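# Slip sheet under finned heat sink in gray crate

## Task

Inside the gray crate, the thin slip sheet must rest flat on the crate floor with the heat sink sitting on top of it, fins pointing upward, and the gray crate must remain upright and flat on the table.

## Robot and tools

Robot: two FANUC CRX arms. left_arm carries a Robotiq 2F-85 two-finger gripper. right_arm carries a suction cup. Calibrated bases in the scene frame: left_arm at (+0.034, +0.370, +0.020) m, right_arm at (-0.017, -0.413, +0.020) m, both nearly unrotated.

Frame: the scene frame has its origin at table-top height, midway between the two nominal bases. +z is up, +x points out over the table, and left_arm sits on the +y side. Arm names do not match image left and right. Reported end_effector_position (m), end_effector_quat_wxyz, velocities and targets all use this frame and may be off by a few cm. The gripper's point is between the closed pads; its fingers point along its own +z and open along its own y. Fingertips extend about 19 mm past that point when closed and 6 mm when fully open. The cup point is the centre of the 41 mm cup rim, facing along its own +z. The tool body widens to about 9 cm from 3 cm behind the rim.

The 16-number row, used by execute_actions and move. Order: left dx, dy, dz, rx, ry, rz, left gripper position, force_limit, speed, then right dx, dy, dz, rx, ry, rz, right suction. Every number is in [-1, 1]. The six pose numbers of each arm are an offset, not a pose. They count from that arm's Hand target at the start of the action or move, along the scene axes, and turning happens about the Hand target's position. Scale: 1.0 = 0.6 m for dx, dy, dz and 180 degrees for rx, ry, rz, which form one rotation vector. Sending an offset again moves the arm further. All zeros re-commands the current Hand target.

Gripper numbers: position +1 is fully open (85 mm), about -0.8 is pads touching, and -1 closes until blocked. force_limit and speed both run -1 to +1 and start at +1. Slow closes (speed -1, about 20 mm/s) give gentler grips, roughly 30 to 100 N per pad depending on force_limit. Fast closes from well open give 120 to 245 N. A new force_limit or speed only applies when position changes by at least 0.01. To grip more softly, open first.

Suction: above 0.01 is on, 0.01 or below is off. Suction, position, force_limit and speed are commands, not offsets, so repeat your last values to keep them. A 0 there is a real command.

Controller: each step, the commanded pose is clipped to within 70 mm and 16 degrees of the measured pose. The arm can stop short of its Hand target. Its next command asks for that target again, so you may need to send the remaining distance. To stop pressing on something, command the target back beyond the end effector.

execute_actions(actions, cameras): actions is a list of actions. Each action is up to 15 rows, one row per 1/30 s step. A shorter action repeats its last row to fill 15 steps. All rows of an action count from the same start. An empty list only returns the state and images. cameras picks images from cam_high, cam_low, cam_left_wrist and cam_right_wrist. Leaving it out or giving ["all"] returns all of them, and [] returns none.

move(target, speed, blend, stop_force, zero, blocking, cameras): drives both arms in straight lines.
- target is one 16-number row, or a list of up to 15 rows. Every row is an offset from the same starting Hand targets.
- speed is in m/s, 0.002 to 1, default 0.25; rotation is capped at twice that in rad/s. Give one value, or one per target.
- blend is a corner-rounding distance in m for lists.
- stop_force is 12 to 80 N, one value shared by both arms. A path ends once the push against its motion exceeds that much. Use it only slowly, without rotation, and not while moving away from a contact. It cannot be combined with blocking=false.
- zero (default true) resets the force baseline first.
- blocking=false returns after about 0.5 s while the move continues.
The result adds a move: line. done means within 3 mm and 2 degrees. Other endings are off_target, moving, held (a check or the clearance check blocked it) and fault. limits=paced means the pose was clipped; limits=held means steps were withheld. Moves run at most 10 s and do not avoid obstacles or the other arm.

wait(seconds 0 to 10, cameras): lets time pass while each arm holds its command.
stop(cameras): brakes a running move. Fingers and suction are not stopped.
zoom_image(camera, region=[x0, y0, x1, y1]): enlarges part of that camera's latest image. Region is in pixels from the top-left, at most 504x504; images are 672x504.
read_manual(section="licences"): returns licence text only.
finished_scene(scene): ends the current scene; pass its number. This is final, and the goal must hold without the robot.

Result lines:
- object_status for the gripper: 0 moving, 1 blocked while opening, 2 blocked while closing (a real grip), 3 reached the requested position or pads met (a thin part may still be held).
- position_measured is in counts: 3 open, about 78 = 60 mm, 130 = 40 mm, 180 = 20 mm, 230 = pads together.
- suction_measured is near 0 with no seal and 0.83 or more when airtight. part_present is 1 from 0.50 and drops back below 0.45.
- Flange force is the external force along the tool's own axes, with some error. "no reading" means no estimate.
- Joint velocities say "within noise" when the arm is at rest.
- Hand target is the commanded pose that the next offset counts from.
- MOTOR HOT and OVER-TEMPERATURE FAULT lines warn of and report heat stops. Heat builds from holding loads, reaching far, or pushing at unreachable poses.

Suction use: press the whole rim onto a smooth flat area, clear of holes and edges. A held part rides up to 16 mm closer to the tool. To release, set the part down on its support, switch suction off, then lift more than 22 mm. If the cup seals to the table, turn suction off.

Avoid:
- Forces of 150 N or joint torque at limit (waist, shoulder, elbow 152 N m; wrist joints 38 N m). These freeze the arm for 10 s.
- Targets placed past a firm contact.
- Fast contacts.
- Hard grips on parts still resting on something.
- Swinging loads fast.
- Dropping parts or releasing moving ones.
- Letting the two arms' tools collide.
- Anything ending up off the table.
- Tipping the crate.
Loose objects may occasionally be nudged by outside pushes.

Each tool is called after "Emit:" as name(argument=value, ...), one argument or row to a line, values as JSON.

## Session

Emit:
execute_actions(
  actions=[],
)

Emit:
zoom_image(
  camera="cam_high",
  region=[160, 180, 480, 300],
)

Scene clock: 0.00 s.
left_arm: end_effector_position=(+0.4702, +0.4484, +0.1283) position_measured=3 object_status=3 end_effector_quat_wxyz=(-0.003, +0.834, -0.551, +0.000) | right_arm: end_effector_position=(+0.4925, +0.1892, +0.3210) suction_measured=0.00 part_present=0 end_effector_quat_wxyz=(+0.010, -0.394, +0.899, +0.190)
Joint positions: left_arm=[0.459 0.072 -0.342 -0.003 -1.153 1.503] | right_arm=[0.913 0.898 1.312 -0.332 -1.769 -0.18]
Joint velocities: within noise
Flange force (N): no reading
Hand target: left_arm +0.4702, +0.4484, +0.1283; -0.003, +0.834, -0.551, +0.000 | right_arm +0.4925, +0.1892, +0.3210; +0.010, -0.394, +0.899, +0.190

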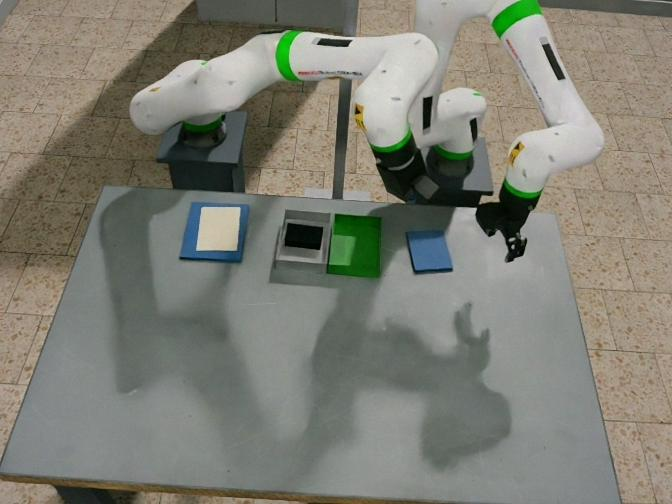

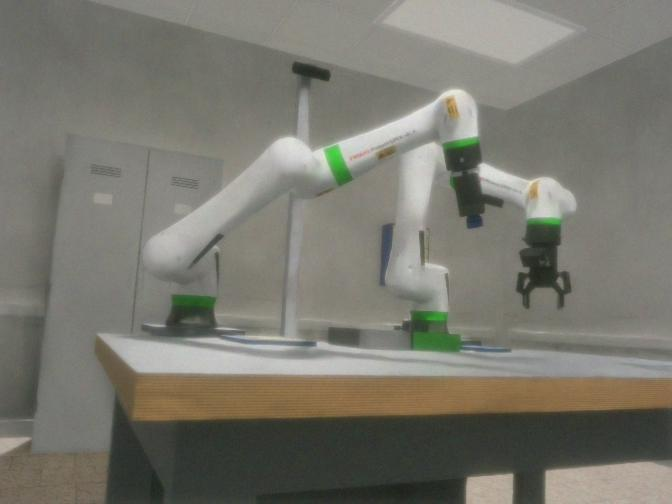

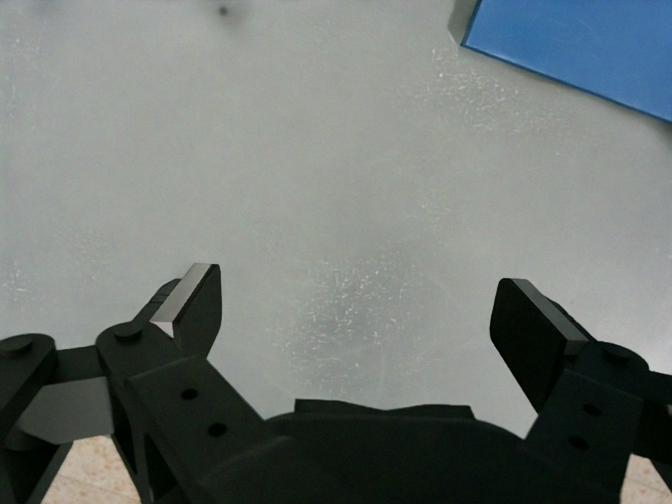

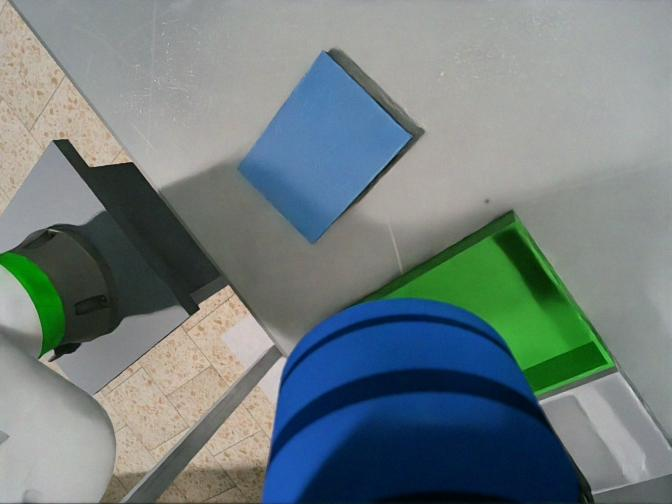

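Scaled by 1.575 from the camera's 672x504 image, which has a finer 960x720 frame.

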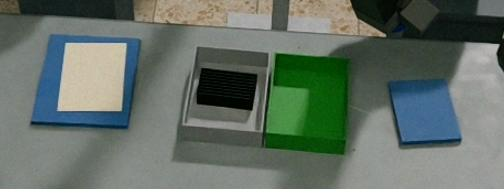

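Emit:
move(
  target=[
    [-0.04, -0.3, 0.0695, -0.0005, 0.0005, -0.05, 1, 0, 0, -0.1342, -0.932, -0.1017, -0.1253, 0.0066, -0.2599, 0],
    [-0.122, -0.8573, 0.0695, -0.0013, 0.0014, -0.1515, 1, 0, 0, -0.1342, -0.932, -0.1017, -0.1253, 0.0066, -0.2599, 0],
  ],
  speed=[0.5, 0.4],
  blend=[0.05, 0],
  cameras=["cam_left_wrist", "cam_right_wrist", "cam_high"],
)

Emit:
zoom_image(
  camera="cam_left_wrist",
  region=[150, 20, 570, 335],
)

Emit:
zoom_image(
  camera="cam_right_wrist",
  region=[100, 0, 400, 300],
)

Scene clock: 37.73 s.
left_arm: end_effector_position=(+0.3970, -0.0659, +0.1700) position_measured=3 object_status=3 end_effector_quat_wxyz=(+0.000, +0.681, -0.732, +0.000) | right_arm: end_effector_position=(+0.4119, -0.3700, +0.2600) suction_measured=0.00 part_present=0 end_effector_quat_wxyz=(+0.000, +0.000, +1.000, +0.000)
Joint positions: left_arm=[-0.659 0.34 0.084 0 -1.315 2.143] | right_arm=[0.415 -0.036 -0.176 0 -1.432 -0.407]
Joint velocities: within noise
Flange force (N): left_arm=[-5.3 1.8 0.5] | right_arm=[-2.2 1.8 -3.2]
Hand target: left_arm +0.3970, -0.0659, +0.1700; +0.000, +0.681, -0.732, +0.000 | right_arm +0.4119, -0.3700, +0.2600; -0.001, +0.000, +1.000, +0.000
Off the commanded pose: left_arm 0.000 m, 0 deg | right_arm 0.000 m, 0 deg.
move: done; limits=paced
Images, in order (width x height): cam_high 672x504, cam_left_wrist 672x504, cam_right_wrist 672x504.

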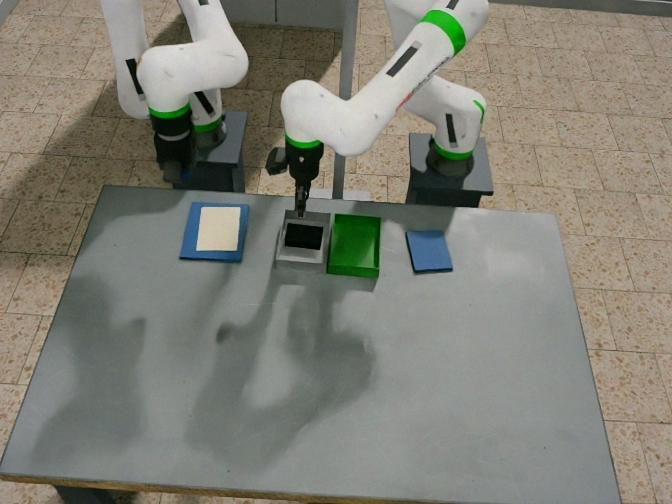

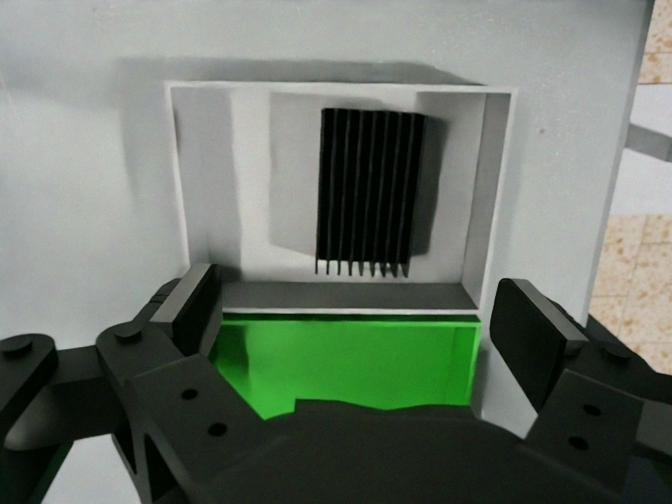

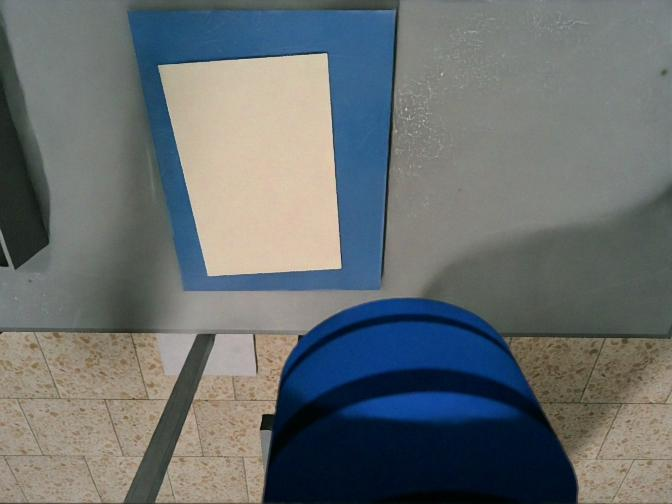

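Scaled by 1.200 from the camera's 672x504 image, which has a finer 960x720 frame.

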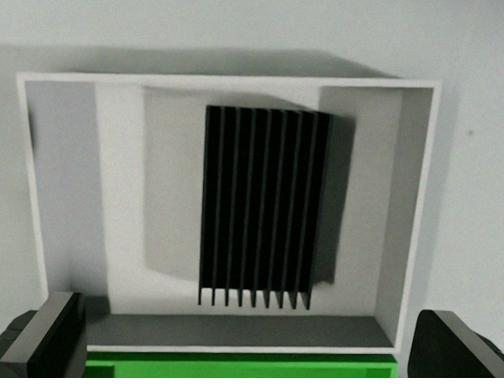

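Scaled by 1.680 from the camera's 672x504 image, which has a finer 960x720 frame.

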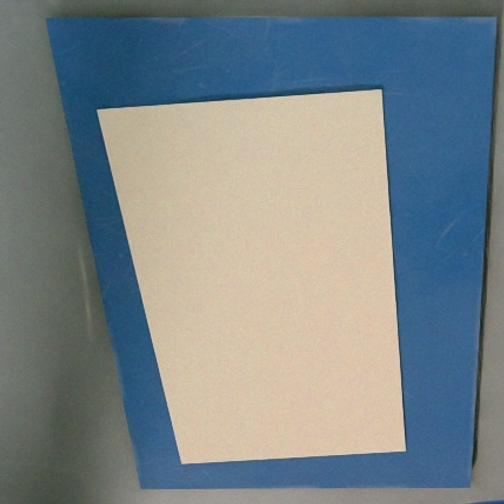

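Emit:
move(
  target=[
    [-0.0193, 0.0027, -0.15, 0, 0, 0, 1, 0, 0, 0, 0, 0, 0, 0, 0, 0],
    [-0.0193, 0.0027, -0.2317, 0, 0, 0, 1, 0, 0, 0, 0, 0, 0, 0, 0, 0],
    [-0.0193, 0.0027, -0.2317, 0, 0, 0, -1, -0.75, -0.7, 0, 0, 0, 0, 0, 0, 0],
  ],
  speed=[0.2, 0.1, 0.1],
  blend=[0.01, 0, 0],
  cameras=["cam_left_wrist"],
)

Scene clock: 83.77 s.
left_arm: end_effector_position=(+0.3854, -0.0644, +0.0310) position_measured=79 object_status=2 end_effector_quat_wxyz=(+0.000, +0.681, -0.732, +0.000) | right_arm: end_effector_position=(+0.4119, -0.3700, +0.2600) suction_measured=0.00 part_present=0 end_effector_quat_wxyz=(-0.001, +0.000, +1.000, +0.000)
Joint positions: left_arm=[-0.669 0.456 -0.108 0.001 -1.007 2.153] | right_arm=[0.415 -0.036 -0.176 0 -1.432 -0.407]
Joint velocities: within noise
Flange force (N): left_arm=[-5.9 0.6 -15.2] | right_arm=[-2.0 2.6 -3.2]
Hand target: left_arm +0.3854, -0.0643, +0.0310; +0.000, +0.681, -0.732, +0.000 | right_arm +0.4119, -0.3700, +0.2600; -0.001, +0.000, +1.000, +0.000
Off the commanded pose: left_arm 0.000 m, 0 deg | right_arm 0.000 m, 0 deg.
move: done
Images, in order (width x height): cam_left_wrist 672x504.

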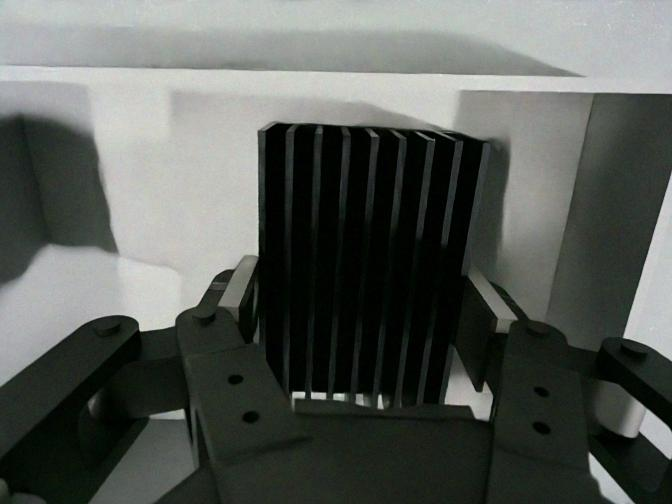

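Emit:
move(
  target=[
    [0, 0, 0.1817, 0, 0, 0, -1, -0.75, -0.7, 0, 0, 0, 0, 0, 0, 1],
    [0.0193, 0.5888, 0.1817, 0, 0, 0.0667, -1, -0.75, -0.7, -0.105, 0.1077, -0.35, 0, 0, 0.0233, 1],
    [0.0193, 0.5888, 0.0113, 0, 0, 0.0667, -1, -0.75, -0.7, -0.105, 0.1077, -0.4233, 0, 0, 0.0233, 1],
    [0.0193, 0.5888, 0.0113, 0, 0, 0.0667, 1, 0, -0.3, -0.105, 0.1077, -0.4233, 0, 0, 0.0233, 1],
    [0.0193, 0.5888, 0.148, 0, 0, 0.0667, 1, 0, -0.3, -0.105, 0.1077, -0.2667, 0, 0, 0.0233, 1],
  ],
  speed=[0.2, 0.35, 0.06, 0.06, 0.15],
  blend=[0.03, 0.02, 0, 0, 0],
)

Emit:
zoom_image(
  camera="cam_left_wrist",
  region=[150, 60, 570, 375],
)

Scene clock: 104.83 s.
left_arm: end_effector_position=(+0.3970, +0.2889, +0.1198) position_measured=3 object_status=3 end_effector_quat_wxyz=(+0.000, +0.754, -0.657, +0.000) | right_arm: end_effector_position=(+0.3489, -0.3054, +0.0999) suction_measured=0.93 part_present=1 end_effector_quat_wxyz=(-0.001, -0.037, +0.999, +0.000)
Joint positions: left_arm=[0.123 -0.1 -0.534 0 -1.138 1.571] | right_arm=[0.642 -0.027 -0.563 0 -1.035 -0.562]
Joint velocities: within noise
Flange force (N): left_arm=[-5.8 3.8 -0.9] | right_arm=[-0.8 2.3 -1.9]
Hand target: left_arm +0.3970, +0.2890, +0.1198; +0.000, +0.754, -0.657, +0.000 | right_arm +0.3489, -0.3054, +0.1000; -0.001, -0.036, +0.999, +0.000
Off the commanded pose: left_arm 0.000 m, 0 deg | right_arm 0.000 m, 0 deg.
move: done; blend cut to 0 m at target 1; limits=paced

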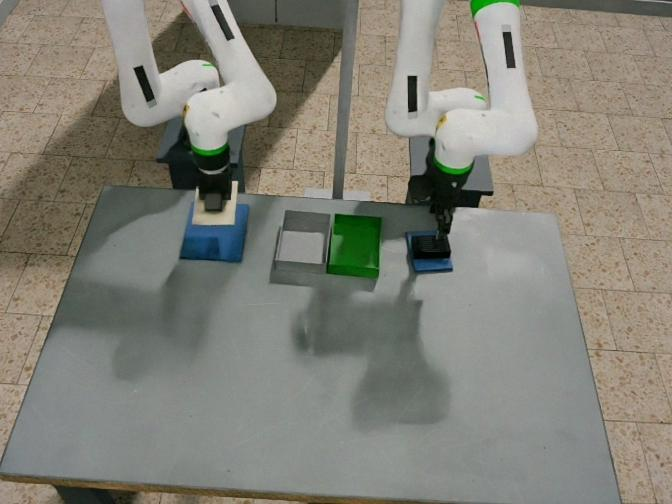

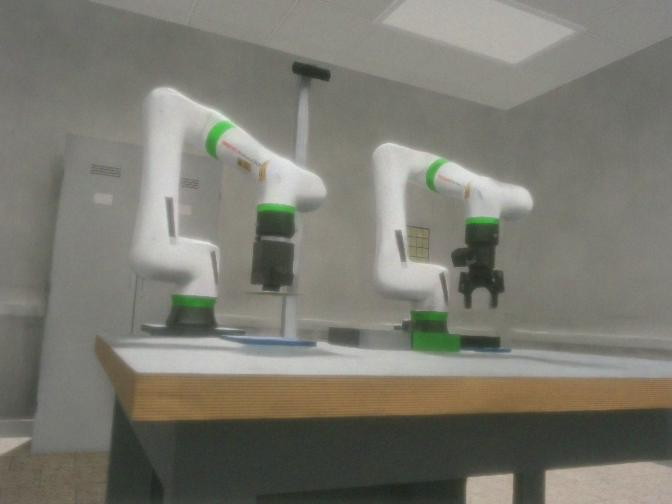

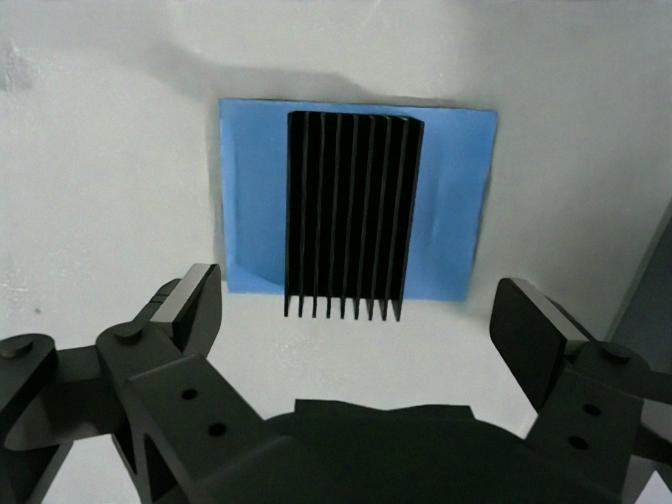

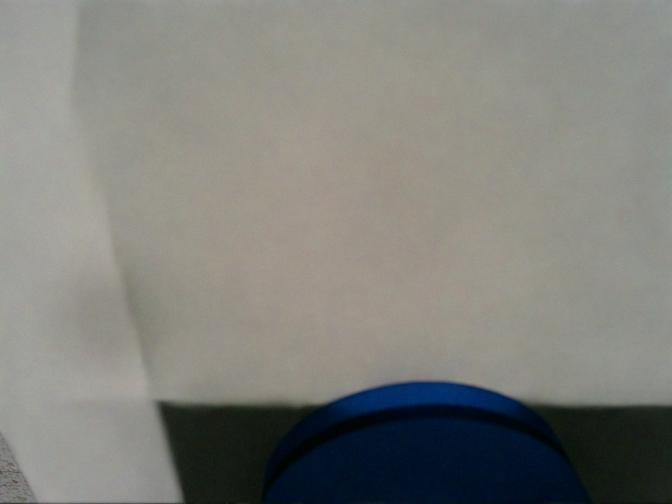

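Scaled by 1.200 from the camera's 672x504 image, which has a finer 960x720 frame.

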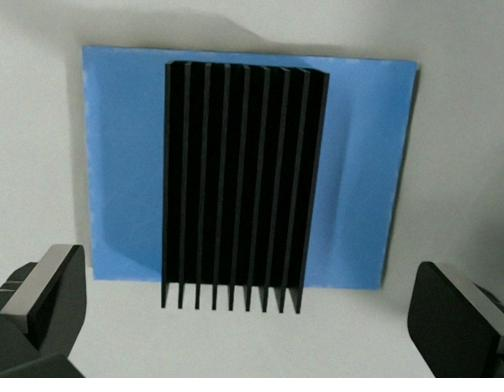

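Emit:
move(
  target=[
    [0, 0, 0, 0, 0, 0, 1, 0, -0.3, 0.0605, 0.4103, 0.0333, 0, 0, -0.0344, 1],
    [0, 0, 0, 0, 0, 0, 1, 0, -0.3, 0.0605, 0.4103, -0.1, 0, 0, -0.0344, 1],
  ],
  speed=[0.3, 0.2],
  blend=[0.02, 0],
  cameras=["cam_high"],
)

Emit:
zoom_image(
  camera="cam_high",
  region=[255, 185, 355, 285],
)

Scene clock: 115.77 s.
left_arm: end_effector_position=(+0.3970, +0.2890, +0.1198) position_measured=3 object_status=3 end_effector_quat_wxyz=(+0.000, +0.754, -0.657, +0.000) | right_arm: end_effector_position=(+0.3852, -0.0592, +0.0400) suction_measured=0.93 part_present=1 end_effector_quat_wxyz=(-0.001, +0.018, +1.000, +0.000)
Joint positions: left_arm=[0.123 -0.1 -0.534 0 -1.138 1.571] | right_arm=[0.975 0.418 -0.188 -0.001 -0.966 -1.002]
Joint velocities: within noise
Flange force (N): left_arm=[-5.5 3.7 -0.8] | right_arm=[-0.9 3.5 -1.4]
Hand target: left_arm +0.3970, +0.2890, +0.1198; +0.000, +0.754, -0.657, +0.000 | right_arm +0.3852, -0.0592, +0.0400; -0.001, +0.018, +1.000, +0.000
Off the commanded pose: left_arm 0.000 m, 0 deg | right_arm 0.000 m, 0 deg.
move: done
Images, in order (width x height): cam_high 672x504.

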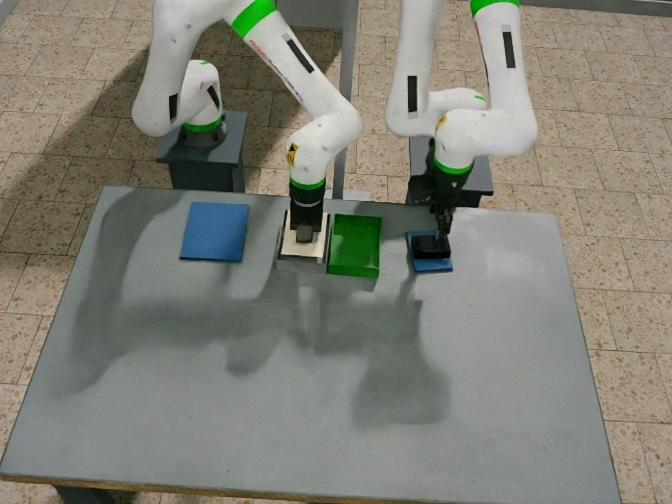

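Scaled by 5.040 from the camera's 672x504 image, which has a finer 960x720 frame.

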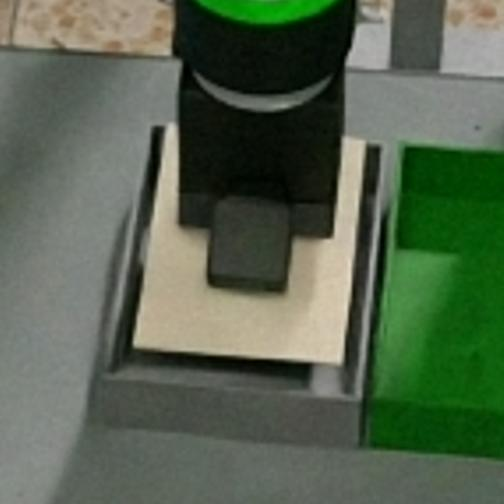

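Emit:
zoom_image(
  camera="cam_high",
  region=[270, 200, 335, 265],
)

Scaled by 7.754 from the camera's 672x504 image, which has a finer 960x720 frame.

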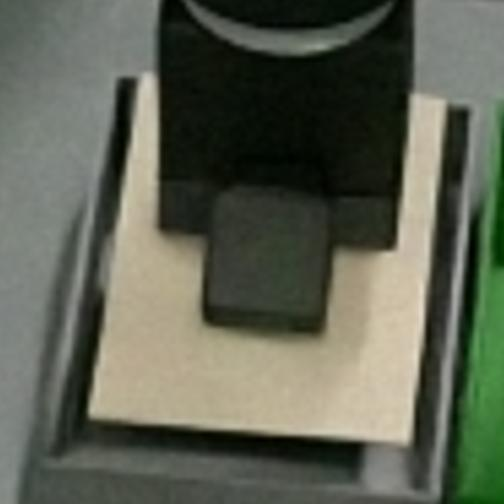

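Emit:
move(
  target=[
    [0, 0, -0.138, 0, 0, 0, 1, 0, -0.3, 0, 0, -0.0842, 0, 0, 0, 1],
    [0, 0, -0.138, 0, 0, 0, -1, -0.75, -0.7, 0, 0, -0.0842, 0, 0, 0, -1],
    [0, 0, -0.0497, 0, 0, 0, -1, -0.75, -0.7, 0, 0, -0.0417, 0, 0, 0, -1],
    [0, 0, 0.0337, 0, 0, 0, -1, -0.75, -0.7, 0, -0.2333, 0.1333, 0, 0, 0, -1],
    [0.007, -0.5808, 0.0337, 0, 0, -0.0556, -1, -0.75, -0.7, -0.025, -0.518, 0.2667, 0, 0, 0, -1],
    [0.007, -0.5808, -0.0997, 0, 0, -0.0556, -1, -0.75, -0.7, -0.025, -0.518, 0.2667, 0, 0, 0, -1],
  ],
  speed=[0.07, 0.07, 0.06, 0.2, 0.35, 0.12],
  blend=[0, 0, 0.005, 0.02, 0.03, 0],
  cameras=["cam_left_wrist", "cam_high", "cam_right_wrist"],
)

Emit:
zoom_image(
  camera="cam_left_wrist",
  region=[50, 30, 554, 408],
)

Scene clock: 165.13 s.
left_arm: end_effector_position=(+0.4012, -0.0595, +0.0600) position_measured=79 object_status=2 end_effector_quat_wxyz=(+0.000, +0.694, -0.720, +0.000) | right_arm: end_effector_position=(+0.3702, -0.3700, +0.2000) suction_measured=0.00 part_present=0 end_effector_quat_wxyz=(-0.001, +0.018, +1.000, +0.000)
Joint positions: left_arm=[-0.645 0.434 -0.062 0 -1.075 2.164] | right_arm=[0.459 -0.114 -0.39 0 -1.295 -0.487]
Joint velocities: within noise
Flange force (N): left_arm=[-5.9 1.7 0.5] | right_arm=[-1.1 3.0 -2.1]
Hand target: left_arm +0.4012, -0.0595, +0.0600; +0.000, +0.694, -0.720, +0.000 | right_arm +0.3702, -0.3700, +0.2000; -0.001, +0.018, +1.000, +0.000
Off the commanded pose: left_arm 0.000 m, 0 deg | right_arm 0.000 m, 0 deg.
move: done; limits=paced
Images, in order (width x height): cam_high 672x504, cam_left_wrist 672x504, cam_right_wrist 672x504.

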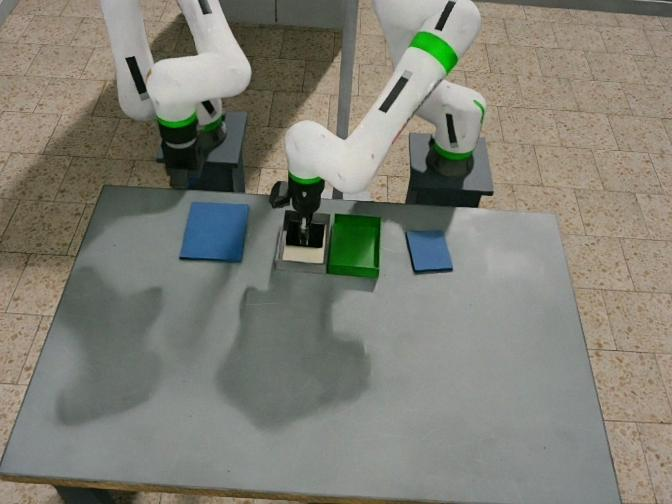

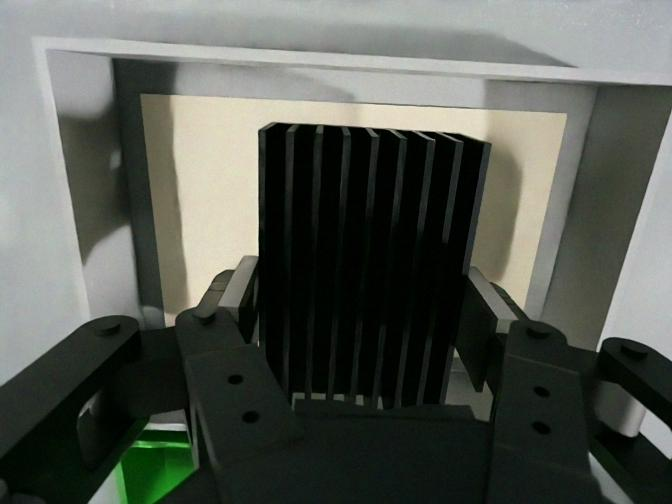

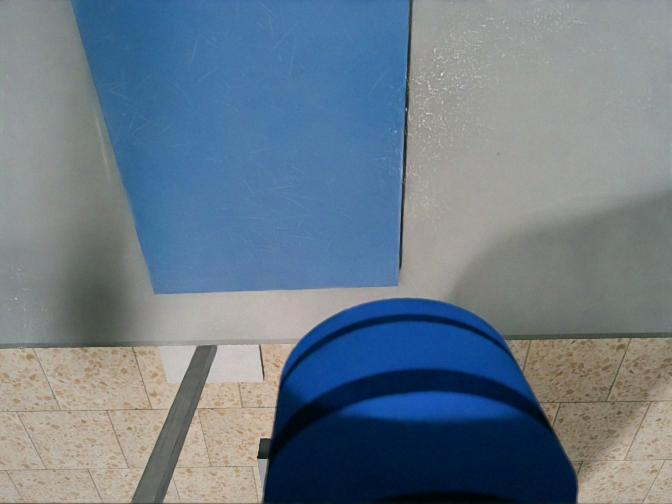

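Scaled by 1.000.

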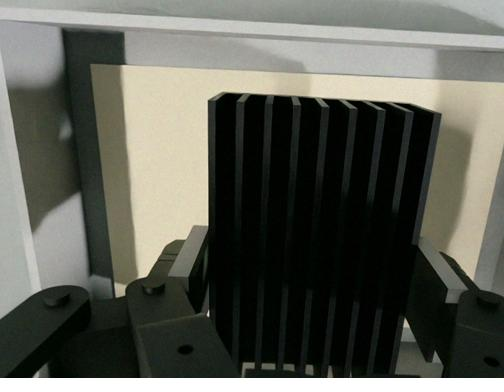

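Emit:
move(
  target=[0, 0, -0.05, 0, 0, 0, -1, -0.75, -0.7, 0, 0, 0, 0, 0, 0, -1],
  speed=0.025,
  stop_force=12,
  cameras=[],
)

Emit:
move(
  target=[
    [0, 0, 0.0017, 0, 0, 0, -1, -0.75, -0.7, 0, 0, 0, 0, 0, 0, -1],
    [0, 0, 0.0017, 0, 0, 0, 1, 0, -0.3, 0, 0, 0, 0, 0, 0, -1],
    [0, 0, 0.13, 0, 0, 0, 1, 0, -0.3, 0, 0, 0, 0, 0, 0, -1],
  ],
  speed=[0.02, 0.02, 0.12],
  cameras=["cam_left_wrist", "cam_high"],
)

Emit:
zoom_image(
  camera="cam_high",
  region=[255, 185, 395, 290],
)

Scene clock: 174.97 s.
left_arm: end_effector_position=(+0.4013, -0.0597, +0.0321) position_measured=79 object_status=2 end_effector_quat_wxyz=(+0.000, +0.694, -0.720, +0.000) | right_arm: end_effector_position=(+0.3702, -0.3700, +0.2000) suction_measured=0.00 part_present=0 end_effector_quat_wxyz=(-0.001, +0.018, +1.000, +0.000)
Joint positions: left_arm=[-0.645 0.468 -0.087 0.001 -1.016 2.164] | right_arm=[0.459 -0.114 -0.39 0 -1.295 -0.487]
Joint velocities: within noise
Flange force (N): left_arm=[-11.0 3.1 -49.6] | right_arm=[0.0 3.0 -2.5]
Hand target: left_arm +0.4013, -0.0596, +0.0321; +0.000, +0.694, -0.720, +0.000 (not the last commanded pose) | right_arm +0.3702, -0.3700, +0.2000; -0.001, +0.018, +1.000, +0.000
Off the commanded pose: left_arm 0.002 m, 0 deg | right_arm 0.000 m, 0 deg.
move: contact (left_arm)
No camera images: "cameras" was empty.

Scene clock: 177.47 s.
left_arm: end_effector_position=(+0.4012, -0.0597, +0.1101) position_measured=3 object_status=3 end_effector_quat_wxyz=(+0.000, +0.694, -0.720, +0.000) | right_arm: end_effector_position=(+0.3702, -0.3700, +0.2000) suction_measured=0.00 part_present=0 end_effector_quat_wxyz=(-0.001, +0.018, +1.000, +0.000)
Joint positions: left_arm=[-0.645 0.381 -0.008 0.001 -1.182 2.164] | right_arm=[0.459 -0.114 -0.39 0 -1.295 -0.487]
Joint velocities: within noise
Flange force (N): left_arm=[-5.4 1.4 -0.5] | right_arm=[-1.3 2.8 -2.4]
Hand target: left_arm +0.4013, -0.0596, +0.1101; +0.000, +0.694, -0.720, +0.000 | right_arm +0.3702, -0.3700, +0.2000; -0.001, +0.018, +1.000, +0.000
Off the commanded pose: left_arm 0.000 m, 0 deg | right_arm 0.000 m, 0 deg.
move: done
Images, in order (width x height): cam_high 672x504, cam_left_wrist 672x504.

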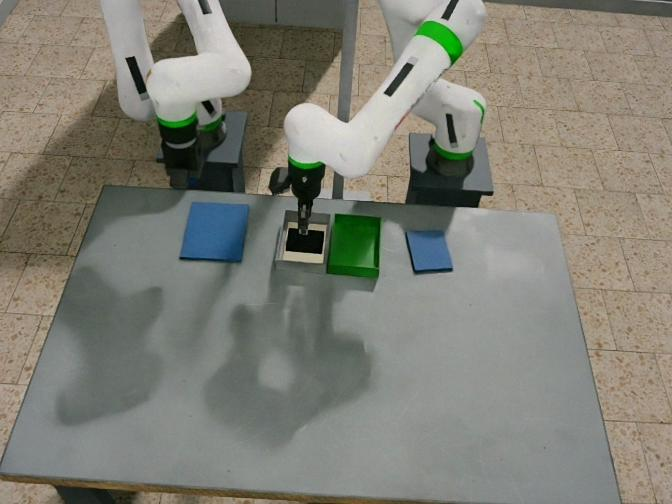

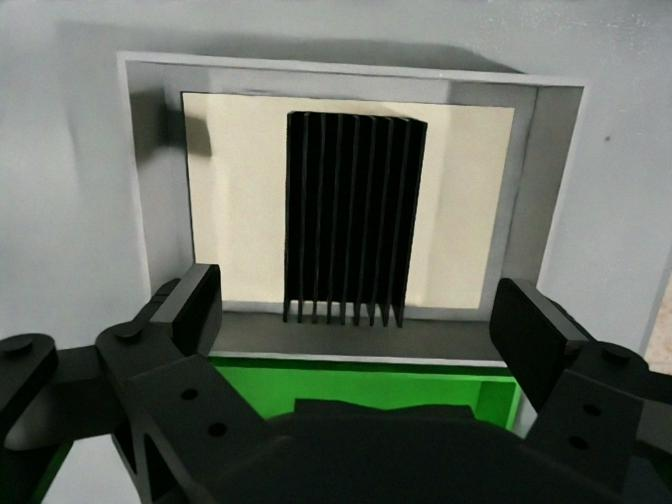

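Scaled by 3.600 from the camera's 672x504 image, which has a finer 960x720 frame.

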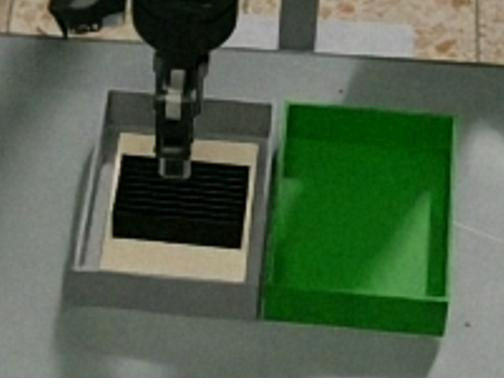

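Emit:
finished_scene(
  scene=2,
)

The scene is finished: the task was done.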